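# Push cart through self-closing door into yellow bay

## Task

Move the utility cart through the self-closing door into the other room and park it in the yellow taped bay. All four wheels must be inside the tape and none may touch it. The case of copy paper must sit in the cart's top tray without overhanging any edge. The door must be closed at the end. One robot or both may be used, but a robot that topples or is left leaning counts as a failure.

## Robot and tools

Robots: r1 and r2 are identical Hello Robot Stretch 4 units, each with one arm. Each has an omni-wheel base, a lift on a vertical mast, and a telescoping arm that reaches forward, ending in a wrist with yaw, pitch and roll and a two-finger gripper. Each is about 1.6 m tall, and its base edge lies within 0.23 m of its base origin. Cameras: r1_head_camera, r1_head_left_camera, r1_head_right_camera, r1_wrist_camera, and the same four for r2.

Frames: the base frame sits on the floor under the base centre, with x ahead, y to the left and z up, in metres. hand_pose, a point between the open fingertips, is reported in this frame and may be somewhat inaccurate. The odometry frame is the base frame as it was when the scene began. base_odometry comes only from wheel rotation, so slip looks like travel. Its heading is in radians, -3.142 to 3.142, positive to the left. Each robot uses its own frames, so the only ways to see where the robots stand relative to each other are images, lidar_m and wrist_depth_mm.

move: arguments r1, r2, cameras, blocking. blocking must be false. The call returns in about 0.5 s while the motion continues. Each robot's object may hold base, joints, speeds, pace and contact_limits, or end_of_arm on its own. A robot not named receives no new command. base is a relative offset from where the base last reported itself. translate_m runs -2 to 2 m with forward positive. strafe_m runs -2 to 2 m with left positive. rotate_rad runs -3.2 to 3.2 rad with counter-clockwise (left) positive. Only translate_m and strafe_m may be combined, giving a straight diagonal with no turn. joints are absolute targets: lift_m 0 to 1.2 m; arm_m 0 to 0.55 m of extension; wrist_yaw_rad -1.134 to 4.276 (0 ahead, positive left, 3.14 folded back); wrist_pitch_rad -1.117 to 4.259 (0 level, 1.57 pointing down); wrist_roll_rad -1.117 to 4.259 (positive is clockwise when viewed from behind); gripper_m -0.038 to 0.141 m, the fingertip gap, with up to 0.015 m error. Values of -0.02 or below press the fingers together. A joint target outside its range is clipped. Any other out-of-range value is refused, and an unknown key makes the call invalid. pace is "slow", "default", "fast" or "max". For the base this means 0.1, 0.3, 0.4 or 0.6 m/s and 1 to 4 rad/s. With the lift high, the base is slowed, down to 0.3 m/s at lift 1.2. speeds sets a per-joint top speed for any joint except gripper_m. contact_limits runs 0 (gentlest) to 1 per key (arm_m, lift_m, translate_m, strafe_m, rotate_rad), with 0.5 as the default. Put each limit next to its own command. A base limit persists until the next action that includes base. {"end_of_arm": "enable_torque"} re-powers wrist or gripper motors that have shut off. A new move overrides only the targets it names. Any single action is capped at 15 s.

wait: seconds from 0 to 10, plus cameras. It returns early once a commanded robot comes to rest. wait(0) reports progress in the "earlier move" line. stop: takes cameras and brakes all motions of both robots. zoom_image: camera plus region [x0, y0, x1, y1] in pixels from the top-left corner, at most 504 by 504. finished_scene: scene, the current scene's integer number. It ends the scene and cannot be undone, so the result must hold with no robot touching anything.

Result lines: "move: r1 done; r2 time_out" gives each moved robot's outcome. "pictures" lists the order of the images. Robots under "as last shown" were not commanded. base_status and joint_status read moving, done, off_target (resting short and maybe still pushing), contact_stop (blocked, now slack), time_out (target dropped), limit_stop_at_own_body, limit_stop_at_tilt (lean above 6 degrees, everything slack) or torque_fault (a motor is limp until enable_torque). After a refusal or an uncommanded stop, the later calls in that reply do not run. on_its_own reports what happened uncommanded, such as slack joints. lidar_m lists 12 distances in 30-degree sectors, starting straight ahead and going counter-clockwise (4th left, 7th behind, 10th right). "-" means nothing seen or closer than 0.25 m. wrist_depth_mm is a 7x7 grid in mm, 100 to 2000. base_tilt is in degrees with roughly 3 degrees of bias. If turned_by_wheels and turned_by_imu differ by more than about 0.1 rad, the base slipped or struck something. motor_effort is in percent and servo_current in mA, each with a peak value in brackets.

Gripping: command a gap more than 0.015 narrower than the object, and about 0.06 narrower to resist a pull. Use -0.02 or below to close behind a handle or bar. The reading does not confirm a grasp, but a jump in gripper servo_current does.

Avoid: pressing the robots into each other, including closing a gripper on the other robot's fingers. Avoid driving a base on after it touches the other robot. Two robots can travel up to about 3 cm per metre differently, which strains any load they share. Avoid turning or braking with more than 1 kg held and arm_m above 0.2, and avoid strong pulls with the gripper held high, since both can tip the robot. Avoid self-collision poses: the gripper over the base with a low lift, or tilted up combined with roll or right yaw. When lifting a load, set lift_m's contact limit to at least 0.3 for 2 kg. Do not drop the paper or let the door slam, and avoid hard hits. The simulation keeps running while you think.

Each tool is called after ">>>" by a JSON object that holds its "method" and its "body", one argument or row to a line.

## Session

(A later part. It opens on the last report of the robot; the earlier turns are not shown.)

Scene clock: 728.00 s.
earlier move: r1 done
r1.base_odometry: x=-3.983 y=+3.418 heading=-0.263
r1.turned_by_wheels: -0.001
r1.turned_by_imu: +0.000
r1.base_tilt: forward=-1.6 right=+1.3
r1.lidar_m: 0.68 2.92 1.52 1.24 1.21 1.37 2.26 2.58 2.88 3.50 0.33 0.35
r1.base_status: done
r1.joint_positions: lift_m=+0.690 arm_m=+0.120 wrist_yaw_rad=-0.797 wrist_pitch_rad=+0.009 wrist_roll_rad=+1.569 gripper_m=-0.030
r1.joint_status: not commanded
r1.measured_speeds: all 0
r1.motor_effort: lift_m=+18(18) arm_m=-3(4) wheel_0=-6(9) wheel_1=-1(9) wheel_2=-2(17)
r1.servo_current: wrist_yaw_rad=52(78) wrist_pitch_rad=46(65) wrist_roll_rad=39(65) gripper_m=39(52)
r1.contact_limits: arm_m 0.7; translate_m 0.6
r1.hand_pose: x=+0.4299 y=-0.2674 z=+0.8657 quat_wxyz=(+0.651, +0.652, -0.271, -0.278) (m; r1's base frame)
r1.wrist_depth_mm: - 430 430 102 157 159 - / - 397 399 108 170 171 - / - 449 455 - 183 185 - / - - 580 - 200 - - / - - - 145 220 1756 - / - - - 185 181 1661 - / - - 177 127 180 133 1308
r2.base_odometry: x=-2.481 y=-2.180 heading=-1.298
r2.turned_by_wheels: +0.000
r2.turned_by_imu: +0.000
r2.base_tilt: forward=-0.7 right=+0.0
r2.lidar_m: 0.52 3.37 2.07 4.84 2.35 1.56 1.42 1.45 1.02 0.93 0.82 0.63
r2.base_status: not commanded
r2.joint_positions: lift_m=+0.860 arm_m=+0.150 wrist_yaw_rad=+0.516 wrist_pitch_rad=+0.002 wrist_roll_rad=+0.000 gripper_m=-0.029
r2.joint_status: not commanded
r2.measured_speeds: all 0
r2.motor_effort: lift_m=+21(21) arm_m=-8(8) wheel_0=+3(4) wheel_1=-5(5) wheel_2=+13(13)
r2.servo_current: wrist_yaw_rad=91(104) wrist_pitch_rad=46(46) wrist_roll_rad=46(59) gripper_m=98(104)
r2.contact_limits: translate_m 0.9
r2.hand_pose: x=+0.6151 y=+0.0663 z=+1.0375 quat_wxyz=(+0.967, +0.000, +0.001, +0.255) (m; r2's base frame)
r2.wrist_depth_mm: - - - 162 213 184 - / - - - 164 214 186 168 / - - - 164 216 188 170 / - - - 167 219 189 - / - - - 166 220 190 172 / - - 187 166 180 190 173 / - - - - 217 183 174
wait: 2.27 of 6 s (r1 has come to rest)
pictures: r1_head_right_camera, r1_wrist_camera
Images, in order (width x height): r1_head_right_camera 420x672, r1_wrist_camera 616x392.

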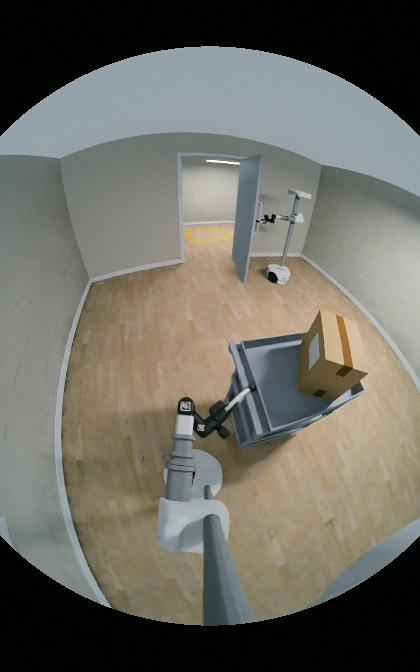

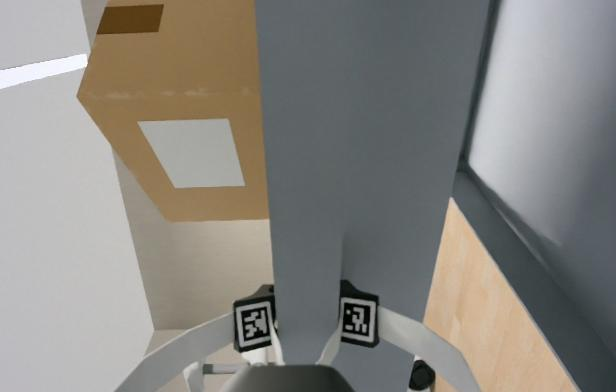

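>>> {"method": "move", "body": {
  "blocking": false,
  "cameras": [],
  "r1": {"base":{"translate_m":-0.30,"strafe_m":-0.22},"joints":{"wrist_yaw_rad":-0.5},"speeds":{"wrist_yaw_rad":0.15},"contact_limits":{"translate_m":0.6}}
}}

>>> {"method": "wait", "body": {
  "seconds": 6,
  "cameras": []
}}

>>> {"method": "move", "body": {
  "blocking": false,
  "cameras": [],
  "r1": {"base":{"translate_m":-0.194,"strafe_m":-0.36},"joints":{"wrist_yaw_rad":-0.1},"speeds":{"wrist_yaw_rad":0.18},"contact_limits":{"translate_m":0.6}}
}}

>>> {"method": "wait", "body": {
  "seconds": 6,
  "cameras": ["r1_head_right_camera","r1_wrist_camera"]
}}

Scene clock: 740.07 s.
move: r1 moving
r1.base_odometry: x=-4.015 y=+3.406 heading=-0.262
r1.turned_by_wheels: +0.001
r1.turned_by_imu: +0.001
r1.base_tilt: forward=-1.6 right=+1.3
r1.lidar_m: 0.65 2.94 1.51 1.25 1.23 1.36 2.28 2.55 2.83 3.51 0.33 0.33
r1.base_status: translate_m moving; strafe_m moving
r1.joint_positions: lift_m=+0.690 arm_m=+0.120 wrist_yaw_rad=-0.733 wrist_pitch_rad=+0.009 wrist_roll_rad=+1.569 gripper_m=-0.030
r1.joint_status: wrist_yaw_rad moving
r1.measured_speeds: translate_m=-0.108 strafe_m=-0.078 rotate_rad=+0.002 lift_m=+0.000 arm_m=+0.000 wrist_yaw_rad=+0.176 wrist_pitch_rad=+0.000 wrist_roll_rad=+0.000
r1.motor_effort: lift_m=+18(18) arm_m=-4(4) wheel_0=+7(7) wheel_1=-8(9) wheel_2=+11(11)
r1.servo_current: wrist_yaw_rad=33(72) wrist_pitch_rad=52(59) wrist_roll_rad=26(52) gripper_m=46(46)
r1.contact_limits: arm_m 0.7; translate_m 0.6
r1.hand_pose: x=+0.4467 y=-0.2579 z=+0.8657 quat_wxyz=(+0.660, +0.661, -0.250, -0.257) (m; r1's base frame)
r1.wrist_depth_mm: - 399 399 - 148 147 - / - 379 384 - 160 160 - / - 496 480 105 175 173 - / - - 647 116 194 - - / - - - - 216 1618 - / - - - - 182 1618 - / - - 178 147 176 132 1308
r2: as last shown
r2.base_tilt: forward=-0.7 right=+0.1
r2.lidar_m: 0.57 3.36 2.08 4.87 2.33 1.56 1.40 1.44 1.03 0.94 0.82 0.64
r2.motor_effort: lift_m=+21(21) arm_m=-8(8) wheel_0=+3(3) wheel_1=-5(5) wheel_2=+13(13)
r2.servo_current: wrist_yaw_rad=85(104) wrist_pitch_rad=39(46) wrist_roll_rad=52(59) gripper_m=98(104)
r2.contact_limits: translate_m 0.9
r2.wrist_depth_mm: - - - 162 213 183 - / - - - 164 215 186 169 / - - - 163 216 187 170 / - - - 167 218 189 - / - - - 165 220 189 172 / - - 187 167 180 191 173 / - - - - 217 184 174
pictures: none
No camera images: "cameras" was empty.

Scene clock: 742.20 s.
earlier move: r1 done
r1.base_odometry: x=-4.330 y=+3.283 heading=-0.263
r1.turned_by_wheels: -0.001
r1.turned_by_imu: -0.001
r1.base_tilt: forward=-1.6 right=+1.2
r1.lidar_m: 0.52 3.16 1.63 1.36 1.30 1.50 2.24 2.22 2.49 3.40 0.45 0.40
r1.base_status: done
r1.joint_positions: lift_m=+0.690 arm_m=+0.120 wrist_yaw_rad=-0.501 wrist_pitch_rad=+0.009 wrist_roll_rad=+1.569 gripper_m=-0.030
r1.joint_status: all done
r1.measured_speeds: all 0
r1.motor_effort: lift_m=+18(18) arm_m=-4(4) wheel_0=+1(13) wheel_1=+1(9) wheel_2=-1(13)
r1.servo_current: wrist_yaw_rad=39(78) wrist_pitch_rad=59(65) wrist_roll_rad=46(72) gripper_m=46(52)
r1.contact_limits: arm_m 0.7; translate_m 0.6
r1.hand_pose: x=+0.5018 y=-0.2152 z=+0.8657 quat_wxyz=(+0.685, +0.685, -0.172, -0.179) (m; r1's base frame)
r1.wrist_depth_mm: - 469 473 109 168 168 - / - 415 415 118 178 179 - / - 436 442 126 191 - - / - - 539 135 204 - - / - - - 151 220 - - / - - - 183 182 1661 - / - - 178 129 257 1430 1308
r2.base_odometry: x=-2.481 y=-2.180 heading=-1.298
r2.turned_by_wheels: +0.000
r2.turned_by_imu: +0.000
r2.base_tilt: forward=-0.7 right=+0.0
r2.lidar_m: 0.53 3.39 2.14 4.87 2.33 1.56 1.41 1.44 1.02 0.93 0.83 0.62
r2.base_status: not commanded
r2.joint_positions: lift_m=+0.860 arm_m=+0.150 wrist_yaw_rad=+0.516 wrist_pitch_rad=+0.002 wrist_roll_rad=+0.000 gripper_m=-0.029
r2.joint_status: not commanded
r2.measured_speeds: all 0
r2.motor_effort: lift_m=+21(21) arm_m=-8(8) wheel_0=+3(4) wheel_1=-5(5) wheel_2=+13(13)
r2.servo_current: wrist_yaw_rad=98(111) wrist_pitch_rad=46(46) wrist_roll_rad=52(59) gripper_m=98(104)
r2.contact_limits: translate_m 0.9
r2.hand_pose: x=+0.6151 y=+0.0663 z=+1.0375 quat_wxyz=(+0.967, +0.000, +0.001, +0.255) (m; r2's base frame)
r2.wrist_depth_mm: - - - 162 213 184 - / - - - 164 214 186 169 / - - - 164 216 187 170 / - - - 167 219 189 - / - - - 165 220 189 172 / - - 187 166 179 190 173 / - - - - 217 183 174
wait: 2.13 of 6 s (r1 has come to rest)
pictures: none
No camera images: "cameras" was empty.

Scene clock: 742.70 s.
move: r1 moving
r1.base_odometry: x=-4.352 y=+3.260 heading=-0.262
r1.turned_by_wheels: +0.001
r1.turned_by_imu: +0.001
r1.base_tilt: forward=-1.6 right=+1.2
r1.lidar_m: 0.53 3.20 1.67 1.34 1.32 1.53 2.22 2.21 2.48 3.39 0.64 0.41
r1.base_status: translate_m moving; strafe_m moving
r1.joint_positions: lift_m=+0.690 arm_m=+0.120 wrist_yaw_rad=-0.422 wrist_pitch_rad=+0.009 wrist_roll_rad=+1.569 gripper_m=-0.030
r1.joint_status: wrist_yaw_rad moving
r1.measured_speeds: translate_m=-0.056 strafe_m=-0.108 rotate_rad=+0.008 lift_m=+0.000 arm_m=+0.000 wrist_yaw_rad=+0.207 wrist_pitch_rad=+0.000 wrist_roll_rad=+0.000
r1.motor_effort: lift_m=+18(18) arm_m=-2(4) wheel_0=+13(13) wheel_1=-9(11) wheel_2=+7(7)
r1.servo_current: wrist_yaw_rad=39(72) wrist_pitch_rad=59(59) wrist_roll_rad=52(59) gripper_m=46(52)
r1.contact_limits: arm_m 0.7; translate_m 0.6
r1.hand_pose: x=+0.5182 y=-0.1978 z=+0.8657 quat_wxyz=(+0.691, +0.692, -0.145, -0.151) (m; r1's base frame)
r1.wrist_depth_mm: - 427 427 101 154 157 - / - 397 402 107 169 169 - / - 449 455 114 183 184 - / - - 580 - 200 - - / - - - - 218 1756 - / - - - 183 183 1661 - / - - 178 150 179 1464 1308
r2: as last shown
r2.lidar_m: 0.54 3.37 2.10 4.86 2.36 1.57 1.40 1.45 1.02 0.94 0.86 0.62
r2.motor_effort: lift_m=+21(21) arm_m=-8(8) wheel_0=+3(3) wheel_1=-5(5) wheel_2=+13(13)
r2.servo_current: wrist_yaw_rad=98(98) wrist_pitch_rad=52(52) wrist_roll_rad=52(52) gripper_m=91(104)
r2.contact_limits: translate_m 0.9
r2.wrist_depth_mm: - - - 162 213 184 - / - - - 164 214 186 169 / - - - 164 216 188 170 / - - - 167 218 189 - / - - - 166 220 189 173 / - - 187 166 180 191 173 / - - - - 218 184 174
pictures: none
No camera images: "cameras" was empty.

Scene clock: 745.07 s.
earlier move: r1 done
r1.base_odometry: x=-4.611 y=+2.986 heading=-0.262
r1.turned_by_wheels: -0.001
r1.turned_by_imu: -0.002
r1.base_tilt: forward=-1.6 right=+1.3
r1.lidar_m: 0.55 3.81 1.98 1.60 1.58 1.77 1.91 1.91 2.15 3.12 3.09 0.47
r1.base_status: done
r1.joint_positions: lift_m=+0.690 arm_m=+0.120 wrist_yaw_rad=-0.102 wrist_pitch_rad=+0.009 wrist_roll_rad=+1.569 gripper_m=-0.030
r1.joint_status: all done
r1.measured_speeds: all 0
r1.motor_effort: lift_m=+18(18) arm_m=+3(4) wheel_0=+2(18) wheel_1=+0(11) wheel_2=+2(8)
r1.servo_current: wrist_yaw_rad=46(78) wrist_pitch_rad=52(65) wrist_roll_rad=59(65) gripper_m=46(52)
r1.contact_limits: arm_m 0.7; translate_m 0.6
r1.hand_pose: x=+0.5689 y=-0.1163 z=+0.8657 quat_wxyz=(+0.707, +0.706, -0.033, -0.039) (m; r1's base frame)
r1.wrist_depth_mm: - 462 462 109 166 167 - / - 410 410 116 177 178 - / - 436 442 122 189 - - / - - 549 135 204 - - / - - - 148 220 1708 - / - - - 183 181 1661 - / - - 177 133 258 1464 1281
r2.base_odometry: x=-2.481 y=-2.180 heading=-1.298
r2.turned_by_wheels: +0.000
r2.turned_by_imu: +0.000
r2.base_tilt: forward=-0.7 right=+0.1
r2.lidar_m: 0.55 3.37 2.13 2.30 2.32 1.56 1.42 1.45 1.02 0.93 0.83 0.65
r2.base_status: not commanded
r2.joint_positions: lift_m=+0.860 arm_m=+0.150 wrist_yaw_rad=+0.516 wrist_pitch_rad=+0.002 wrist_roll_rad=+0.000 gripper_m=-0.029
r2.joint_status: not commanded
r2.measured_speeds: all 0
r2.motor_effort: lift_m=+21(21) arm_m=-8(8) wheel_0=+3(4) wheel_1=-5(5) wheel_2=+13(13)
r2.servo_current: wrist_yaw_rad=104(111) wrist_pitch_rad=33(52) wrist_roll_rad=39(59) gripper_m=91(104)
r2.contact_limits: translate_m 0.9
r2.hand_pose: x=+0.6151 y=+0.0663 z=+1.0375 quat_wxyz=(+0.967, +0.000, +0.001, +0.255) (m; r2's base frame)
r2.wrist_depth_mm: - - - 163 213 184 - / - - - 164 215 185 169 / - - - 164 216 188 170 / - - - 167 219 189 - / - - - 166 220 190 172 / - - 187 166 180 190 173 / - - - - 218 183 174
wait: 2.37 of 6 s (r1 has come to rest)
pictures: r1_head_right_camera, r1_wrist_camera
Images, in order (width x height): r1_head_right_camera 420x672, r1_wrist_camera 616x392.

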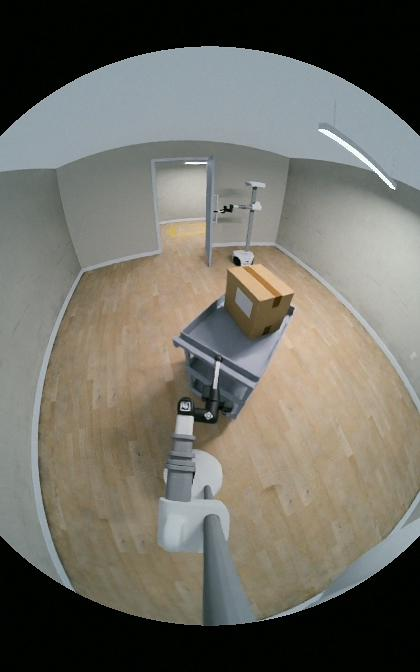

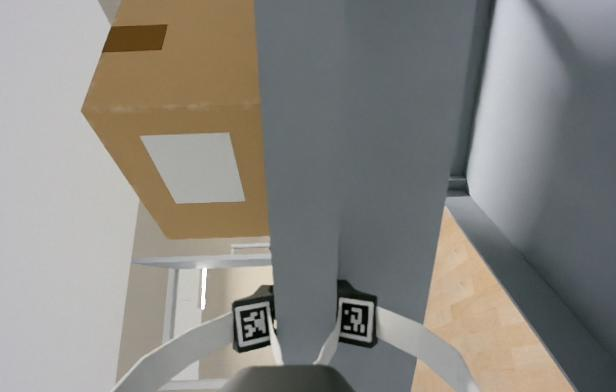

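>>> {"method": "move", "body": {
  "blocking": false,
  "cameras": [],
  "r1": {"base":{"translate_m":-0.05,"strafe_m":-0.57},"joints":{"wrist_yaw_rad":0.3},"speeds":{"wrist_yaw_rad":0.14},"contact_limits":{"translate_m":0.6}}
}}

>>> {"method": "wait", "body": {
  "seconds": 6,
  "cameras": ["r1_head_right_camera","r1_wrist_camera","r1_head_camera"]
}}

Scene clock: 756.90 s.
move: r1 moving
r1.base_odometry: x=-4.623 y=+2.953 heading=-0.261
r1.turned_by_wheels: +0.001
r1.turned_by_imu: +0.001
r1.base_tilt: forward=-1.6 right=+1.3
r1.lidar_m: 0.55 3.87 2.02 1.62 1.61 1.85 1.89 1.90 2.13 3.11 3.05 0.46
r1.base_status: translate_m moving; strafe_m moving
r1.joint_positions: lift_m=+0.690 arm_m=+0.120 wrist_yaw_rad=-0.037 wrist_pitch_rad=+0.009 wrist_roll_rad=+1.569 gripper_m=-0.030
r1.joint_status: wrist_yaw_rad moving
r1.measured_speeds: translate_m=-0.011 strafe_m=-0.135 rotate_rad=+0.003 lift_m=+0.000 arm_m=+0.000 wrist_yaw_rad=+0.160 wrist_pitch_rad=+0.000 wrist_roll_rad=+0.000
r1.motor_effort: lift_m=+18(18) arm_m=+3(3) wheel_0=+15(16) wheel_1=-6(8) wheel_2=+3(3)
r1.servo_current: wrist_yaw_rad=72(72) wrist_pitch_rad=59(65) wrist_roll_rad=46(52) gripper_m=46(52)
r1.contact_limits: arm_m 0.7; translate_m 0.6
r1.hand_pose: x=+0.5758 y=-0.0981 z=+0.8657 quat_wxyz=(+0.708, +0.706, -0.010, -0.016) (m; r1's base frame)
r1.wrist_depth_mm: - 430 430 - 154 157 - / - 394 399 107 169 169 - / - 452 452 - 182 183 - / - - 574 - 199 - - / - - - - 218 1756 - / - - - - 230 1618 - / - - 178 151 180 1464 1308
r2: as last shown
r2.base_tilt: forward=-0.6 right=+0.1
r2.lidar_m: 0.55 3.37 2.14 2.30 2.32 1.55 1.43 1.44 1.04 0.93 0.83 0.64
r2.motor_effort: lift_m=+21(21) arm_m=-8(8) wheel_0=+3(4) wheel_1=-5(5) wheel_2=+12(13)
r2.servo_current: wrist_yaw_rad=91(111) wrist_pitch_rad=39(46) wrist_roll_rad=46(59) gripper_m=98(98)
r2.contact_limits: translate_m 0.9
r2.wrist_depth_mm: - - - 162 213 183 - / - - - 164 214 186 169 / - - - 164 216 188 170 / - - - 167 217 189 - / - - - 166 220 189 173 / - - 187 166 180 190 173 / - - - - 218 184 173
pictures: none
No camera images: "cameras" was empty.

Scene clock: 759.70 s.
earlier move: r1 done
r1.base_odometry: x=-4.807 y=+2.448 heading=-0.262
r1.turned_by_wheels: -0.001
r1.turned_by_imu: -0.003
r1.base_tilt: forward=-1.6 right=+1.3
r1.lidar_m: 0.52 0.55 2.63 2.11 2.09 2.03 1.68 1.66 1.90 2.59 2.57 0.52
r1.base_status: done
r1.joint_positions: lift_m=+0.690 arm_m=+0.120 wrist_yaw_rad=+0.297 wrist_pitch_rad=+0.009 wrist_roll_rad=+1.569 gripper_m=-0.030
r1.joint_status: all done
r1.measured_speeds: all 0
r1.motor_effort: lift_m=+18(18) arm_m=+2(3) wheel_0=+0(16) wheel_1=-1(8) wheel_2=+6(6)
r1.servo_current: wrist_yaw_rad=46(85) wrist_pitch_rad=59(65) wrist_roll_rad=46(72) gripper_m=46(52)
r1.contact_limits: arm_m 0.7; translate_m 0.6
r1.hand_pose: x=+0.5922 y=+0.0009 z=+0.8657 quat_wxyz=(+0.700, +0.698, +0.108, +0.102) (m; r1's base frame)
r1.wrist_depth_mm: - - - - 184 - - / - 492 477 134 193 - - / - 427 439 - 202 - - / - 504 496 - 213 - - / - - 597 156 224 - - / - - - 183 182 1756 - / - - 180 136 249 1464 -
r2.base_odometry: x=-2.481 y=-2.180 heading=-1.298
r2.turned_by_wheels: +0.000
r2.turned_by_imu: +0.000
r2.base_tilt: forward=-0.7 right=+0.1
r2.lidar_m: 0.55 3.38 2.17 2.16 2.35 1.56 1.40 1.43 1.04 0.94 0.85 0.63
r2.base_status: not commanded
r2.joint_positions: lift_m=+0.860 arm_m=+0.150 wrist_yaw_rad=+0.516 wrist_pitch_rad=+0.002 wrist_roll_rad=+0.000 gripper_m=-0.029
r2.joint_status: not commanded
r2.measured_speeds: all 0
r2.motor_effort: lift_m=+21(21) arm_m=-8(8) wheel_0=+3(4) wheel_1=-5(5) wheel_2=+13(13)
r2.servo_current: wrist_yaw_rad=85(111) wrist_pitch_rad=39(52) wrist_roll_rad=46(59) gripper_m=91(104)
r2.contact_limits: translate_m 0.9
r2.hand_pose: x=+0.6151 y=+0.0663 z=+1.0375 quat_wxyz=(+0.967, +0.000, +0.001, +0.255) (m; r2's base frame)
r2.wrist_depth_mm: - - - 162 213 184 - / - - - 164 214 186 168 / - - - 164 216 189 170 / - - - 167 218 189 - / - - - 166 220 189 172 / - - 187 166 179 190 173 / - - - - 218 183 174
wait: 2.80 of 6 s (r1 has come to rest)
pictures: r1_head_camera, r1_head_right_camera, r1_wrist_camera
Images, in order (width x height): r1_head_camera 420x560, r1_head_right_camera 420x672, r1_wrist_camera 616x392.

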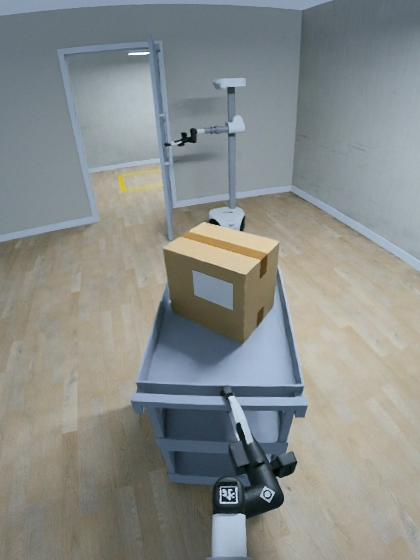

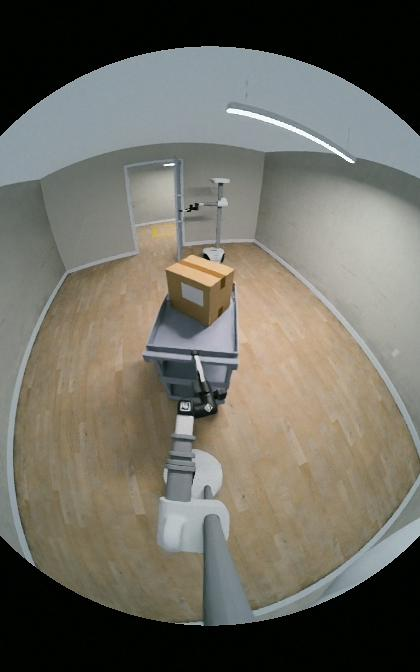

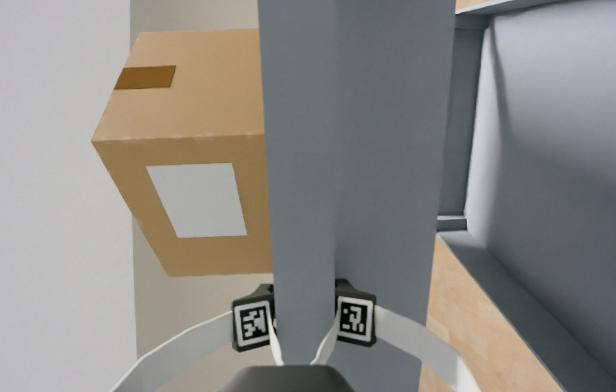

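>>> {"method": "move", "body": {
  "blocking": false,
  "cameras": [],
  "r1": {"base":{"rotate_rad":0.285},"contact_limits":{"rotate_rad":0.6},"pace":"slow"}
}}

>>> {"method": "wait", "body": {
  "seconds": 3,
  "cameras": []
}}

>>> {"method": "move", "body": {
  "blocking": false,
  "cameras": [],
  "r1": {"base":{"strafe_m":-0.42},"joints":{"wrist_yaw_rad":0.15},"speeds":{"wrist_yaw_rad":0.1},"contact_limits":{"strafe_m":0.6}}
}}

>>> {"method": "wait", "body": {
  "seconds": 5,
  "cameras": ["r1_head_right_camera","r1_wrist_camera","r1_head_camera"]
}}

Scene clock: 770.80 s.
move: r1 moving
r1.base_odometry: x=-4.807 y=+2.448 heading=-0.138
r1.turned_by_wheels: +0.124
r1.turned_by_imu: +0.124
r1.base_tilt: forward=-1.5 right=+1.3
r1.lidar_m: 0.51 0.58 2.42 2.08 2.13 1.90 1.67 1.66 2.04 2.59 2.58 0.51
r1.base_status: rotate_rad moving
r1.joint_positions: lift_m=+0.690 arm_m=+0.120 wrist_yaw_rad=+0.293 wrist_pitch_rad=+0.009 wrist_roll_rad=+1.569 gripper_m=-0.030
r1.joint_status: not commanded
r1.measured_speeds: translate_m=-0.001 strafe_m=+0.003 rotate_rad=+0.491 lift_m=+0.000 arm_m=+0.000 wrist_yaw_rad=+0.000 wrist_pitch_rad=+0.000 wrist_roll_rad=+0.000
r1.motor_effort: lift_m=+18(18) arm_m=+3(3) wheel_0=-17(17) wheel_1=-10(10) wheel_2=-8(11)
r1.servo_current: wrist_yaw_rad=46(72) wrist_pitch_rad=65(65) wrist_roll_rad=65(65) gripper_m=39(52)
r1.contact_limits: arm_m 0.7; rotate_rad 0.6
r1.hand_pose: x=+0.5923 y=-0.0004 z=+0.8657 quat_wxyz=(+0.701, +0.698, +0.106, +0.100) (m; r1's base frame)
r1.wrist_depth_mm: - 500 492 117 174 174 - / - 424 424 122 185 - - / - 436 439 - 196 - - / - - 535 - 208 - - / - - - 153 224 - - / - - 198 183 179 1756 - / - - 181 125 257 1464 1281
r2: as last shown
r2.base_tilt: forward=-0.6 right=+0.0
r2.lidar_m: 0.56 3.39 2.15 2.17 2.36 1.56 1.42 1.41 1.04 0.91 0.82 0.63
r2.motor_effort: lift_m=+21(21) arm_m=-8(8) wheel_0=+3(3) wheel_1=-5(5) wheel_2=+12(13)
r2.servo_current: wrist_yaw_rad=91(98) wrist_pitch_rad=39(46) wrist_roll_rad=59(59) gripper_m=104(104)
r2.contact_limits: translate_m 0.9
r2.wrist_depth_mm: - - - 162 213 184 - / - - - 164 215 186 169 / - - - 164 216 189 170 / - - - 167 218 189 - / - - - 165 220 190 172 / - - 187 166 180 191 173 / - - - - 217 183 174
pictures: none
No camera images: "cameras" was empty.

Scene clock: 771.67 s.
earlier move: r1 done
r1.base_odometry: x=-4.807 y=+2.448 heading=+0.022
r1.turned_by_wheels: +0.160
r1.turned_by_imu: +0.161
r1.base_tilt: forward=-1.6 right=+1.3
r1.lidar_m: 0.48 0.66 2.24 2.10 2.18 1.77 1.67 1.71 2.26 2.59 2.65 0.45
r1.base_status: done
r1.joint_positions: lift_m=+0.690 arm_m=+0.120 wrist_yaw_rad=+0.294 wrist_pitch_rad=+0.009 wrist_roll_rad=+1.569 gripper_m=-0.030
r1.joint_status: not commanded
r1.measured_speeds: all 0
r1.motor_effort: lift_m=+18(18) arm_m=+1(3) wheel_0=-6(17) wheel_1=-4(10) wheel_2=-5(11)
r1.servo_current: wrist_yaw_rad=46(78) wrist_pitch_rad=52(65) wrist_roll_rad=52(65) gripper_m=39(52)
r1.contact_limits: arm_m 0.7; rotate_rad 0.6
r1.hand_pose: x=+0.5922 y=-0.0002 z=+0.8657 quat_wxyz=(+0.701, +0.698, +0.107, +0.100) (m; r1's base frame)
r1.wrist_depth_mm: - 340 342 - - 129 - / - 421 430 - 142 143 - / - - 585 - 161 161 - / - - - - 185 574 - / - - - 111 216 1618 - / - - - - 179 1661 1308 / - - 180 142 330 394 402
r2.base_odometry: x=-2.481 y=-2.180 heading=-1.298
r2.turned_by_wheels: +0.000
r2.turned_by_imu: +0.000
r2.base_tilt: forward=-0.6 right=+0.0
r2.lidar_m: 0.55 3.37 2.18 2.19 2.35 1.55 1.41 1.44 1.04 0.94 0.85 0.62
r2.base_status: not commanded
r2.joint_positions: lift_m=+0.860 arm_m=+0.150 wrist_yaw_rad=+0.516 wrist_pitch_rad=+0.002 wrist_roll_rad=+0.000 gripper_m=-0.029
r2.joint_status: not commanded
r2.measured_speeds: all 0
r2.motor_effort: lift_m=+21(21) arm_m=-8(8) wheel_0=+3(3) wheel_1=-4(5) wheel_2=+13(13)
r2.servo_current: wrist_yaw_rad=91(104) wrist_pitch_rad=39(46) wrist_roll_rad=46(59) gripper_m=98(104)
r2.contact_limits: translate_m 0.9
r2.hand_pose: x=+0.6151 y=+0.0663 z=+1.0375 quat_wxyz=(+0.967, +0.000, +0.001, +0.255) (m; r2's base frame)
r2.wrist_depth_mm: - - - 162 213 184 - / - - - 164 215 185 169 / - - - 163 216 188 170 / - - - 167 219 189 - / - - - 165 221 189 173 / - - 187 166 180 190 174 / - - - - 217 183 173
wait: 0.87 of 3 s (r1 has come to rest)
pictures: none
No camera images: "cameras" was empty.

Scene clock: 772.17 s.
move: r1 moving
r1.base_odometry: x=-4.806 y=+2.412 heading=+0.023
r1.turned_by_wheels: +0.001
r1.turned_by_imu: +0.001
r1.base_tilt: forward=-1.5 right=+1.2
r1.lidar_m: 0.49 0.66 2.27 2.13 2.23 1.78 1.66 1.71 2.29 2.55 2.60 0.47
r1.base_status: strafe_m moving
r1.joint_positions: lift_m=+0.690 arm_m=+0.120 wrist_yaw_rad=+0.274 wrist_pitch_rad=+0.009 wrist_roll_rad=+1.569 gripper_m=-0.030
r1.joint_status: wrist_yaw_rad moving
r1.measured_speeds: translate_m=-0.001 strafe_m=-0.140 rotate_rad=+0.005 lift_m=+0.000 arm_m=+0.000 wrist_yaw_rad=-0.011 wrist_pitch_rad=+0.000 wrist_roll_rad=+0.000
r1.motor_effort: lift_m=+18(18) arm_m=+3(3) wheel_0=+13(13) wheel_1=-8(10) wheel_2=+1(4)
r1.servo_current: wrist_yaw_rad=104(104) wrist_pitch_rad=52(65) wrist_roll_rad=20(72) gripper_m=39(46)
r1.contact_limits: arm_m 0.7; strafe_m 0.6
r1.hand_pose: x=+0.5922 y=-0.0063 z=+0.8657 quat_wxyz=(+0.702, +0.699, +0.100, +0.093) (m; r1's base frame)
r1.wrist_depth_mm: 353 340 342 - - 125 - / - 418 427 - - 139 - / - - 585 - 161 158 - / - - - - 181 188 - / - - - 108 214 1618 - / - - - - 181 1618 1281 / - - 178 137 314 399 402
r2: as last shown
r2.base_tilt: forward=-0.7 right=+0.1
r2.lidar_m: 0.54 3.36 2.15 2.19 2.30 1.56 1.41 1.44 1.03 0.94 0.85 0.64
r2.motor_effort: lift_m=+21(21) arm_m=-8(8) wheel_0=+3(3) wheel_1=-5(5) wheel_2=+13(13)
r2.servo_current: wrist_yaw_rad=104(104) wrist_pitch_rad=39(46) wrist_roll_rad=46(52) gripper_m=98(104)
r2.contact_limits: translate_m 0.9
r2.wrist_depth_mm: - - - 162 212 184 - / - - - 164 214 185 169 / - - - 164 216 189 170 / - - - 167 218 189 - / - - - 166 220 190 173 / - - 187 166 180 190 173 / - - - - 218 183 174
pictures: none
No camera images: "cameras" was empty.

Scene clock: 774.40 s.
earlier move: r1 done
r1.base_odometry: x=-4.797 y=+2.028 heading=+0.022
r1.turned_by_wheels: -0.001
r1.turned_by_imu: -0.001
r1.base_tilt: forward=-1.5 right=+1.2
r1.lidar_m: 0.50 0.51 2.70 2.51 2.47 1.74 1.64 1.69 2.26 2.15 2.20 0.55
r1.base_status: done
r1.joint_positions: lift_m=+0.690 arm_m=+0.120 wrist_yaw_rad=+0.153 wrist_pitch_rad=+0.009 wrist_roll_rad=+1.569 gripper_m=-0.030
r1.joint_status: all done
r1.measured_speeds: all 0
r1.motor_effort: lift_m=+18(18) arm_m=+4(4) wheel_0=+0(18) wheel_1=-1(10) wheel_2=+0(4)
r1.servo_current: wrist_yaw_rad=59(182) wrist_pitch_rad=52(65) wrist_roll_rad=65(72) gripper_m=46(52)
r1.contact_limits: arm_m 0.7; strafe_m 0.6
r1.hand_pose: x=+0.5892 y=-0.0425 z=+0.8657 quat_wxyz=(+0.706, +0.704, +0.057, +0.051) (m; r1's base frame)
r1.wrist_depth_mm: - - - 227 229 1499 1138 / - - - 228 229 1576 - / - - 574 229 229 - - / - 469 462 170 231 - - / - 504 488 171 232 - - / - - 517 176 182 - - / - - 178 141 233 - -
r2.base_odometry: x=-2.481 y=-2.180 heading=-1.298
r2.turned_by_wheels: +0.000
r2.turned_by_imu: +0.000
r2.base_tilt: forward=-0.6 right=+0.1
r2.lidar_m: 0.53 3.38 2.20 2.06 2.35 1.55 1.42 1.45 0.99 0.93 0.84 0.63
r2.base_status: not commanded
r2.joint_positions: lift_m=+0.860 arm_m=+0.150 wrist_yaw_rad=+0.516 wrist_pitch_rad=+0.002 wrist_roll_rad=+0.000 gripper_m=-0.029
r2.joint_status: not commanded
r2.measured_speeds: all 0
r2.motor_effort: lift_m=+21(21) arm_m=-8(8) wheel_0=+3(4) wheel_1=-5(5) wheel_2=+12(13)
r2.servo_current: wrist_yaw_rad=98(104) wrist_pitch_rad=46(46) wrist_roll_rad=33(59) gripper_m=98(104)
r2.contact_limits: translate_m 0.9
r2.hand_pose: x=+0.6151 y=+0.0663 z=+1.0375 quat_wxyz=(+0.967, +0.000, +0.001, +0.255) (m; r2's base frame)
r2.wrist_depth_mm: - - - 163 212 184 - / - - - 164 214 185 169 / - - - 163 216 188 170 / - - - 167 218 189 - / - - - 165 220 189 173 / - - 187 166 179 190 173 / - - - - 217 183 173
wait: 2.23 of 5 s (r1 has come to rest)
pictures: r1_head_camera, r1_head_right_camera, r1_wrist_camera
Images, in order (width x height): r1_head_camera 420x560, r1_head_right_camera 420x672, r1_wrist_camera 616x392.

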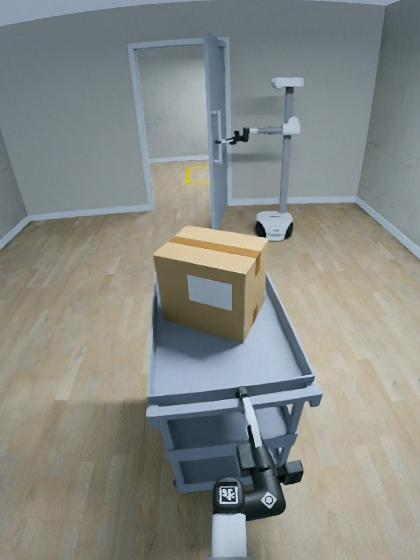

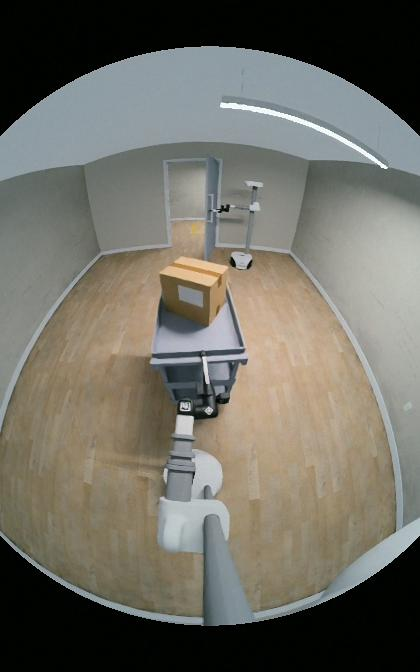

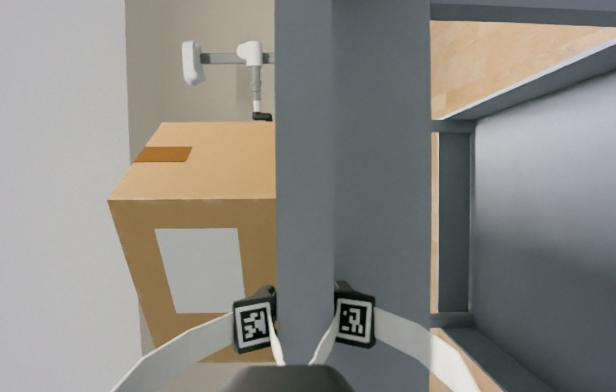

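>>> {"method": "move", "body": {
  "blocking": false,
  "cameras": [],
  "r1": {"base":{"translate_m":0.08,"strafe_m":-0.1},"contact_limits":{"translate_m":0.6}}
}}

>>> {"method": "wait", "body": {
  "seconds": 3,
  "cameras": []
}}

>>> {"method": "move", "body": {
  "blocking": false,
  "cameras": [],
  "r1": {"base":{"translate_m":0.9,"strafe_m":0.25},"contact_limits":{"translate_m":0.5}}
}}

>>> {"method": "wait", "body": {
  "seconds": 7,
  "cameras": ["r1_head_right_camera","r1_wrist_camera","r1_head_camera"]
}}

Scene clock: 795.10 s.
move: r1 moving
r1.base_odometry: x=-4.777 y=+2.004 heading=+0.022
r1.turned_by_wheels: +0.000
r1.turned_by_imu: +0.000
r1.base_tilt: forward=-1.6 right=+1.3
r1.lidar_m: 0.48 0.51 2.72 2.53 2.54 1.76 1.66 1.71 2.28 2.13 2.19 0.57
r1.base_status: translate_m moving; strafe_m moving
r1.joint_positions: lift_m=+0.690 arm_m=+0.120 wrist_yaw_rad=+0.153 wrist_pitch_rad=+0.009 wrist_roll_rad=+1.569 gripper_m=-0.030
r1.joint_status: not commanded
r1.measured_speeds: translate_m=+0.078 strafe_m=-0.096 rotate_rad=+0.004 lift_m=+0.000 arm_m=+0.000 wrist_yaw_rad=+0.000 wrist_pitch_rad=+0.000 wrist_roll_rad=+0.000
r1.motor_effort: lift_m=+18(18) arm_m=+4(4) wheel_0=+12(13) wheel_1=-4(5) wheel_2=-9(10)
r1.servo_current: wrist_yaw_rad=46(59) wrist_pitch_rad=65(65) wrist_roll_rad=52(59) gripper_m=46(46)
r1.contact_limits: arm_m 0.7; translate_m 0.6
r1.hand_pose: x=+0.5892 y=-0.0425 z=+0.8657 quat_wxyz=(+0.706, +0.704, +0.057, +0.051) (m; r1's base frame)
r1.wrist_depth_mm: - - - 232 235 266 1078 / - - - 232 233 1708 1229 / - - 609 231 233 - - / - 484 466 230 233 - - / - 484 480 171 232 - - / - - 508 183 231 - - / - - 178 141 231 - -
r2: as last shown
r2.lidar_m: 0.55 3.39 2.16 2.04 2.34 1.56 1.42 1.45 1.01 0.94 0.85 0.64
r2.servo_current: wrist_yaw_rad=98(98) wrist_pitch_rad=39(46) wrist_roll_rad=52(59) gripper_m=104(104)
r2.contact_limits: translate_m 0.9
r2.wrist_depth_mm: - - - 162 213 184 - / - - - 164 214 185 169 / - - - 164 216 188 170 / - - - 167 219 189 - / - - - 166 220 190 172 / - - 187 167 179 190 173 / - - - - 218 184 174
pictures: none
No camera images: "cameras" was empty.

Scene clock: 796.30 s.
earlier move: r1 done
r1.base_odometry: x=-4.715 y=+1.930 heading=+0.021
r1.turned_by_wheels: +0.000
r1.turned_by_imu: -0.001
r1.base_tilt: forward=-1.6 right=+1.3
r1.lidar_m: 0.45 0.47 2.80 2.60 2.63 1.83 1.71 1.77 2.18 2.06 2.11 0.59
r1.base_status: done
r1.joint_positions: lift_m=+0.690 arm_m=+0.120 wrist_yaw_rad=+0.151 wrist_pitch_rad=+0.009 wrist_roll_rad=+1.569 gripper_m=-0.030
r1.joint_status: not commanded
r1.measured_speeds: all 0
r1.motor_effort: lift_m=+18(18) arm_m=+4(4) wheel_0=+0(13) wheel_1=+0(5) wheel_2=-3(10)
r1.servo_current: wrist_yaw_rad=52(72) wrist_pitch_rad=52(65) wrist_roll_rad=46(59) gripper_m=46(52)
r1.contact_limits: arm_m 0.7; translate_m 0.6
r1.hand_pose: x=+0.5892 y=-0.0429 z=+0.8657 quat_wxyz=(+0.706, +0.704, +0.057, +0.050) (m; r1's base frame)
r1.wrist_depth_mm: - - - 264 265 276 279 / - - - 257 257 1708 1205 / - - - 249 250 1708 - / - - 591 242 243 - - / - 462 462 178 237 - - / - 488 477 183 182 - - / - - 179 139 223 - -
r2.base_odometry: x=-2.481 y=-2.180 heading=-1.298
r2.turned_by_wheels: +0.000
r2.turned_by_imu: +0.000
r2.base_tilt: forward=-0.6 right=+0.1
r2.lidar_m: 0.55 3.38 2.12 1.98 2.33 1.59 1.41 1.45 1.03 0.93 0.84 0.62
r2.base_status: not commanded
r2.joint_positions: lift_m=+0.860 arm_m=+0.150 wrist_yaw_rad=+0.516 wrist_pitch_rad=+0.002 wrist_roll_rad=+0.000 gripper_m=-0.029
r2.joint_status: not commanded
r2.measured_speeds: all 0
r2.motor_effort: lift_m=+21(21) arm_m=-8(8) wheel_0=+3(4) wheel_1=-5(5) wheel_2=+13(13)
r2.servo_current: wrist_yaw_rad=91(98) wrist_pitch_rad=39(52) wrist_roll_rad=46(65) gripper_m=98(104)
r2.contact_limits: translate_m 0.9
r2.hand_pose: x=+0.6151 y=+0.0663 z=+1.0375 quat_wxyz=(+0.967, +0.000, +0.001, +0.255) (m; r2's base frame)
r2.wrist_depth_mm: - - - 162 213 184 - / - - - 164 214 186 169 / - - - 164 216 187 170 / - - - 167 218 189 - / - - - 166 220 189 172 / - - 187 167 179 190 173 / - - - - 218 184 173
wait: 1.20 of 3 s (r1 has come to rest)
pictures: none
No camera images: "cameras" was empty.

Scene clock: 796.80 s.
move: r1 moving
r1.base_odometry: x=-4.684 y=+1.939 heading=+0.021
r1.turned_by_wheels: +0.000
r1.turned_by_imu: -0.001
r1.base_tilt: forward=-1.6 right=+1.3
r1.lidar_m: 0.45 0.48 2.80 2.62 2.70 1.88 1.74 1.81 2.21 2.06 2.10 0.56
r1.base_status: translate_m moving; strafe_m moving
r1.joint_positions: lift_m=+0.690 arm_m=+0.120 wrist_yaw_rad=+0.146 wrist_pitch_rad=+0.009 wrist_roll_rad=+1.569 gripper_m=-0.030
r1.joint_status: not commanded
r1.measured_speeds: translate_m=+0.123 strafe_m=+0.033 rotate_rad=+0.007 lift_m=+0.000 arm_m=+0.000 wrist_yaw_rad=+0.000 wrist_pitch_rad=+0.000 wrist_roll_rad=+0.000
r1.motor_effort: lift_m=+18(18) arm_m=+3(4) wheel_0=+2(5) wheel_1=+5(9) wheel_2=-15(16)
r1.servo_current: wrist_yaw_rad=46(59) wrist_pitch_rad=52(59) wrist_roll_rad=33(52) gripper_m=52(52)
r1.contact_limits: arm_m 0.7; translate_m 0.5
r1.hand_pose: x=+0.5889 y=-0.0444 z=+0.8657 quat_wxyz=(+0.706, +0.704, +0.055, +0.049) (m; r1's base frame)
r1.wrist_depth_mm: - - - - 267 278 279 / - - - 259 258 1808 1205 / - - - 249 251 1661 - / - - 603 241 242 - - / - 462 459 177 236 - - / - 484 466 183 181 - - / - - 179 160 223 - -
r2: as last shown
r2.lidar_m: 0.53 3.37 2.09 1.93 2.37 1.55 1.42 1.45 1.03 0.93 0.81 0.62
r2.motor_effort: lift_m=+21(21) arm_m=-7(8) wheel_0=+3(4) wheel_1=-5(5) wheel_2=+13(13)
r2.servo_current: wrist_yaw_rad=85(98) wrist_pitch_rad=39(46) wrist_roll_rad=46(52) gripper_m=98(104)
r2.contact_limits: translate_m 0.9
r2.wrist_depth_mm: - - - 162 212 183 - / - - - 164 215 185 169 / - - - 163 216 188 170 / - - - 167 218 189 - / - - - 166 220 190 173 / - - 187 166 180 191 173 / - - - - 217 183 174
pictures: none
No camera images: "cameras" was empty.

Scene clock: 800.87 s.
earlier move: r1 done
r1.base_odometry: x=-3.821 y=+2.199 heading=+0.022
r1.turned_by_wheels: +0.001
r1.turned_by_imu: -0.001
r1.base_tilt: forward=-1.5 right=+1.3
r1.lidar_m: 0.56 0.64 2.60 2.47 2.50 2.81 2.61 2.73 2.40 2.25 2.32 0.48
r1.base_status: done
r1.joint_positions: lift_m=+0.690 arm_m=+0.120 wrist_yaw_rad=+0.146 wrist_pitch_rad=+0.009 wrist_roll_rad=+1.569 gripper_m=-0.030
r1.joint_status: not commanded
r1.measured_speeds: all 0
r1.motor_effort: lift_m=+18(18) arm_m=+3(4) wheel_0=+2(5) wheel_1=+1(9) wheel_2=-1(16)
r1.servo_current: wrist_yaw_rad=52(72) wrist_pitch_rad=59(65) wrist_roll_rad=33(72) gripper_m=46(52)
r1.contact_limits: arm_m 0.7; translate_m 0.5
r1.hand_pose: x=+0.5889 y=-0.0444 z=+0.8657 quat_wxyz=(+0.706, +0.704, +0.055, +0.049) (m; r1's base frame)
r1.wrist_depth_mm: - 442 445 109 166 167 - / - 399 402 116 177 179 - / - 445 455 122 190 - - / - - 559 135 204 - - / - - - - 221 1756 - / - - - 185 182 1661 - / - - 179 133 258 1464 1281
r2.base_odometry: x=-2.481 y=-2.180 heading=-1.298
r2.turned_by_wheels: +0.000
r2.turned_by_imu: +0.001
r2.base_tilt: forward=-0.7 right=+0.1
r2.lidar_m: 0.56 3.39 1.18 1.17 2.37 1.55 1.42 1.44 1.03 0.93 0.84 0.62
r2.base_status: not commanded
r2.joint_positions: lift_m=+0.860 arm_m=+0.150 wrist_yaw_rad=+0.516 wrist_pitch_rad=+0.002 wrist_roll_rad=+0.000 gripper_m=-0.029
r2.joint_status: not commanded
r2.measured_speeds: all 0
r2.motor_effort: lift_m=+21(21) arm_m=-8(8) wheel_0=+3(4) wheel_1=-5(5) wheel_2=+12(13)
r2.servo_current: wrist_yaw_rad=78(104) wrist_pitch_rad=33(52) wrist_roll_rad=46(59) gripper_m=104(104)
r2.contact_limits: translate_m 0.9
r2.hand_pose: x=+0.6151 y=+0.0663 z=+1.0375 quat_wxyz=(+0.967, +0.000, +0.001, +0.255) (m; r2's base frame)
r2.wrist_depth_mm: - - - 162 213 184 - / - - - 164 216 186 169 / - - - 163 216 188 170 / - - - 167 219 189 - / - - - 166 220 190 173 / - - 187 166 179 190 173 / - - - - 217 184 174
wait: 4.07 of 7 s (r1 has come to rest)
pictures: r1_head_camera, r1_head_right_camera, r1_wrist_camera
Images, in order (width x height): r1_head_camera 420x560, r1_head_right_camera 420x672, r1_wrist_camera 616x392.

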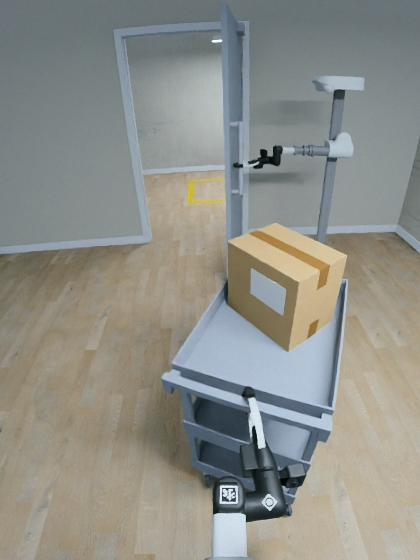

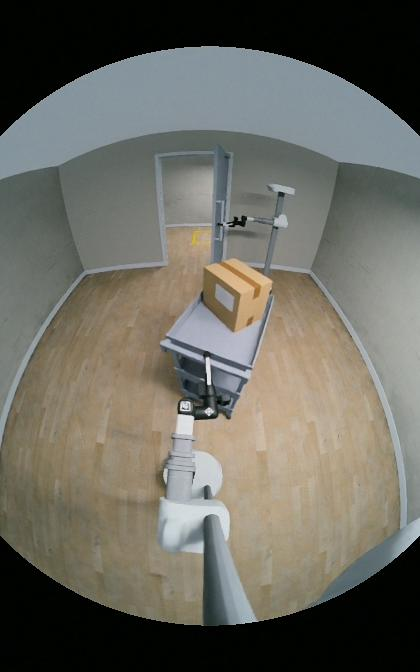

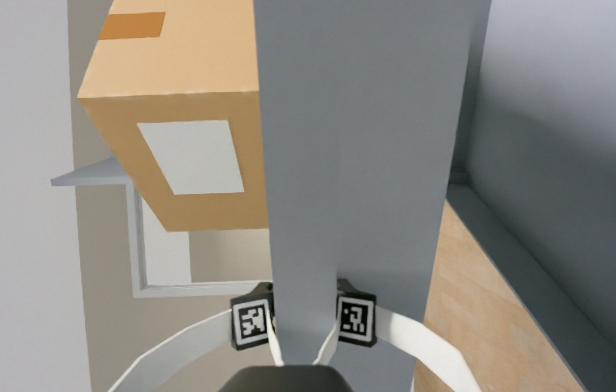

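>>> {"method": "wait", "body": {
  "seconds": 0,
  "cameras": ["r2_head_left_camera"]
}}

>>> {"method": "zoom_image", "body": {
  "camera": "r2_head_left_camera",
  "region": [10, 330, 230, 520]
}}

Scene clock: 825.93 s.
r1.base_odometry: x=-3.821 y=+2.199 heading=+0.022
r1.turned_by_wheels: +0.000
r1.turned_by_imu: +0.000
r1.base_tilt: forward=-1.6 right=+1.3
r1.lidar_m: 0.56 0.63 2.61 2.46 2.50 2.77 2.62 2.71 2.40 2.22 2.31 0.50
r1.base_status: done
r1.joint_positions: lift_m=+0.690 arm_m=+0.120 wrist_yaw_rad=+0.146 wrist_pitch_rad=+0.009 wrist_roll_rad=+1.569 gripper_m=-0.030
r1.joint_status: not commanded
r1.measured_speeds: all 0
r1.motor_effort: lift_m=+18(18) arm_m=+4(4) wheel_0=+2(5) wheel_1=+1(9) wheel_2=-1(16)
r1.servo_current: wrist_yaw_rad=72(72) wrist_pitch_rad=52(65) wrist_roll_rad=39(72) gripper_m=46(52)
r1.contact_limits: arm_m 0.7; translate_m 0.5
r1.hand_pose: x=+0.5889 y=-0.0444 z=+0.8657 quat_wxyz=(+0.706, +0.704, +0.055, +0.049) (m; r1's base frame)
r1.wrist_depth_mm: - 442 442 109 167 167 - / - 397 404 116 177 178 - / - 449 452 122 189 - - / - - 559 134 204 - - / - - - - 221 1756 - / - - - 185 181 1661 - / - - 178 133 179 1464 1308
r2.base_odometry: x=-2.481 y=-2.180 heading=-1.298
r2.turned_by_wheels: +0.000
r2.turned_by_imu: +0.000
r2.base_tilt: forward=-0.6 right=+0.1
r2.lidar_m: 0.55 3.39 1.17 1.17 2.35 1.56 1.40 1.45 1.02 0.94 0.82 0.64
r2.base_status: not commanded
r2.joint_positions: lift_m=+0.860 arm_m=+0.150 wrist_yaw_rad=+0.516 wrist_pitch_rad=+0.002 wrist_roll_rad=+0.000 gripper_m=-0.029
r2.joint_status: not commanded
r2.measured_speeds: all 0
r2.motor_effort: lift_m=+21(21) arm_m=-8(8) wheel_0=+3(4) wheel_1=-5(5) wheel_2=+12(13)
r2.servo_current: wrist_yaw_rad=91(104) wrist_pitch_rad=39(52) wrist_roll_rad=46(59) gripper_m=98(104)
r2.contact_limits: translate_m 0.9
r2.hand_pose: x=+0.6151 y=+0.0663 z=+1.0375 quat_wxyz=(+0.967, +0.000, +0.001, +0.255) (m; r2's base frame)
r2.wrist_depth_mm: - - - 162 212 184 - / - - - 164 214 186 169 / - - - 164 216 188 170 / - - - 167 219 189 - / - - - 166 220 189 172 / - - 187 166 179 190 173 / - - - - 217 184 174
pictures: r2_head_left_camera
Images, in order (width x height): r2_head_left_camera 420x672.

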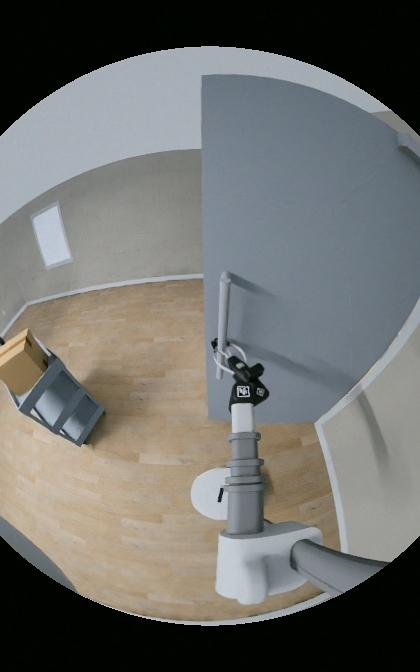

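Scaled by 2.291 from the camera's 420x672 image, which has a finer 600x960 frame.

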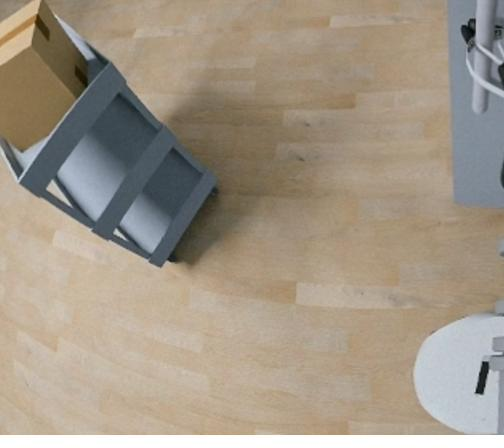

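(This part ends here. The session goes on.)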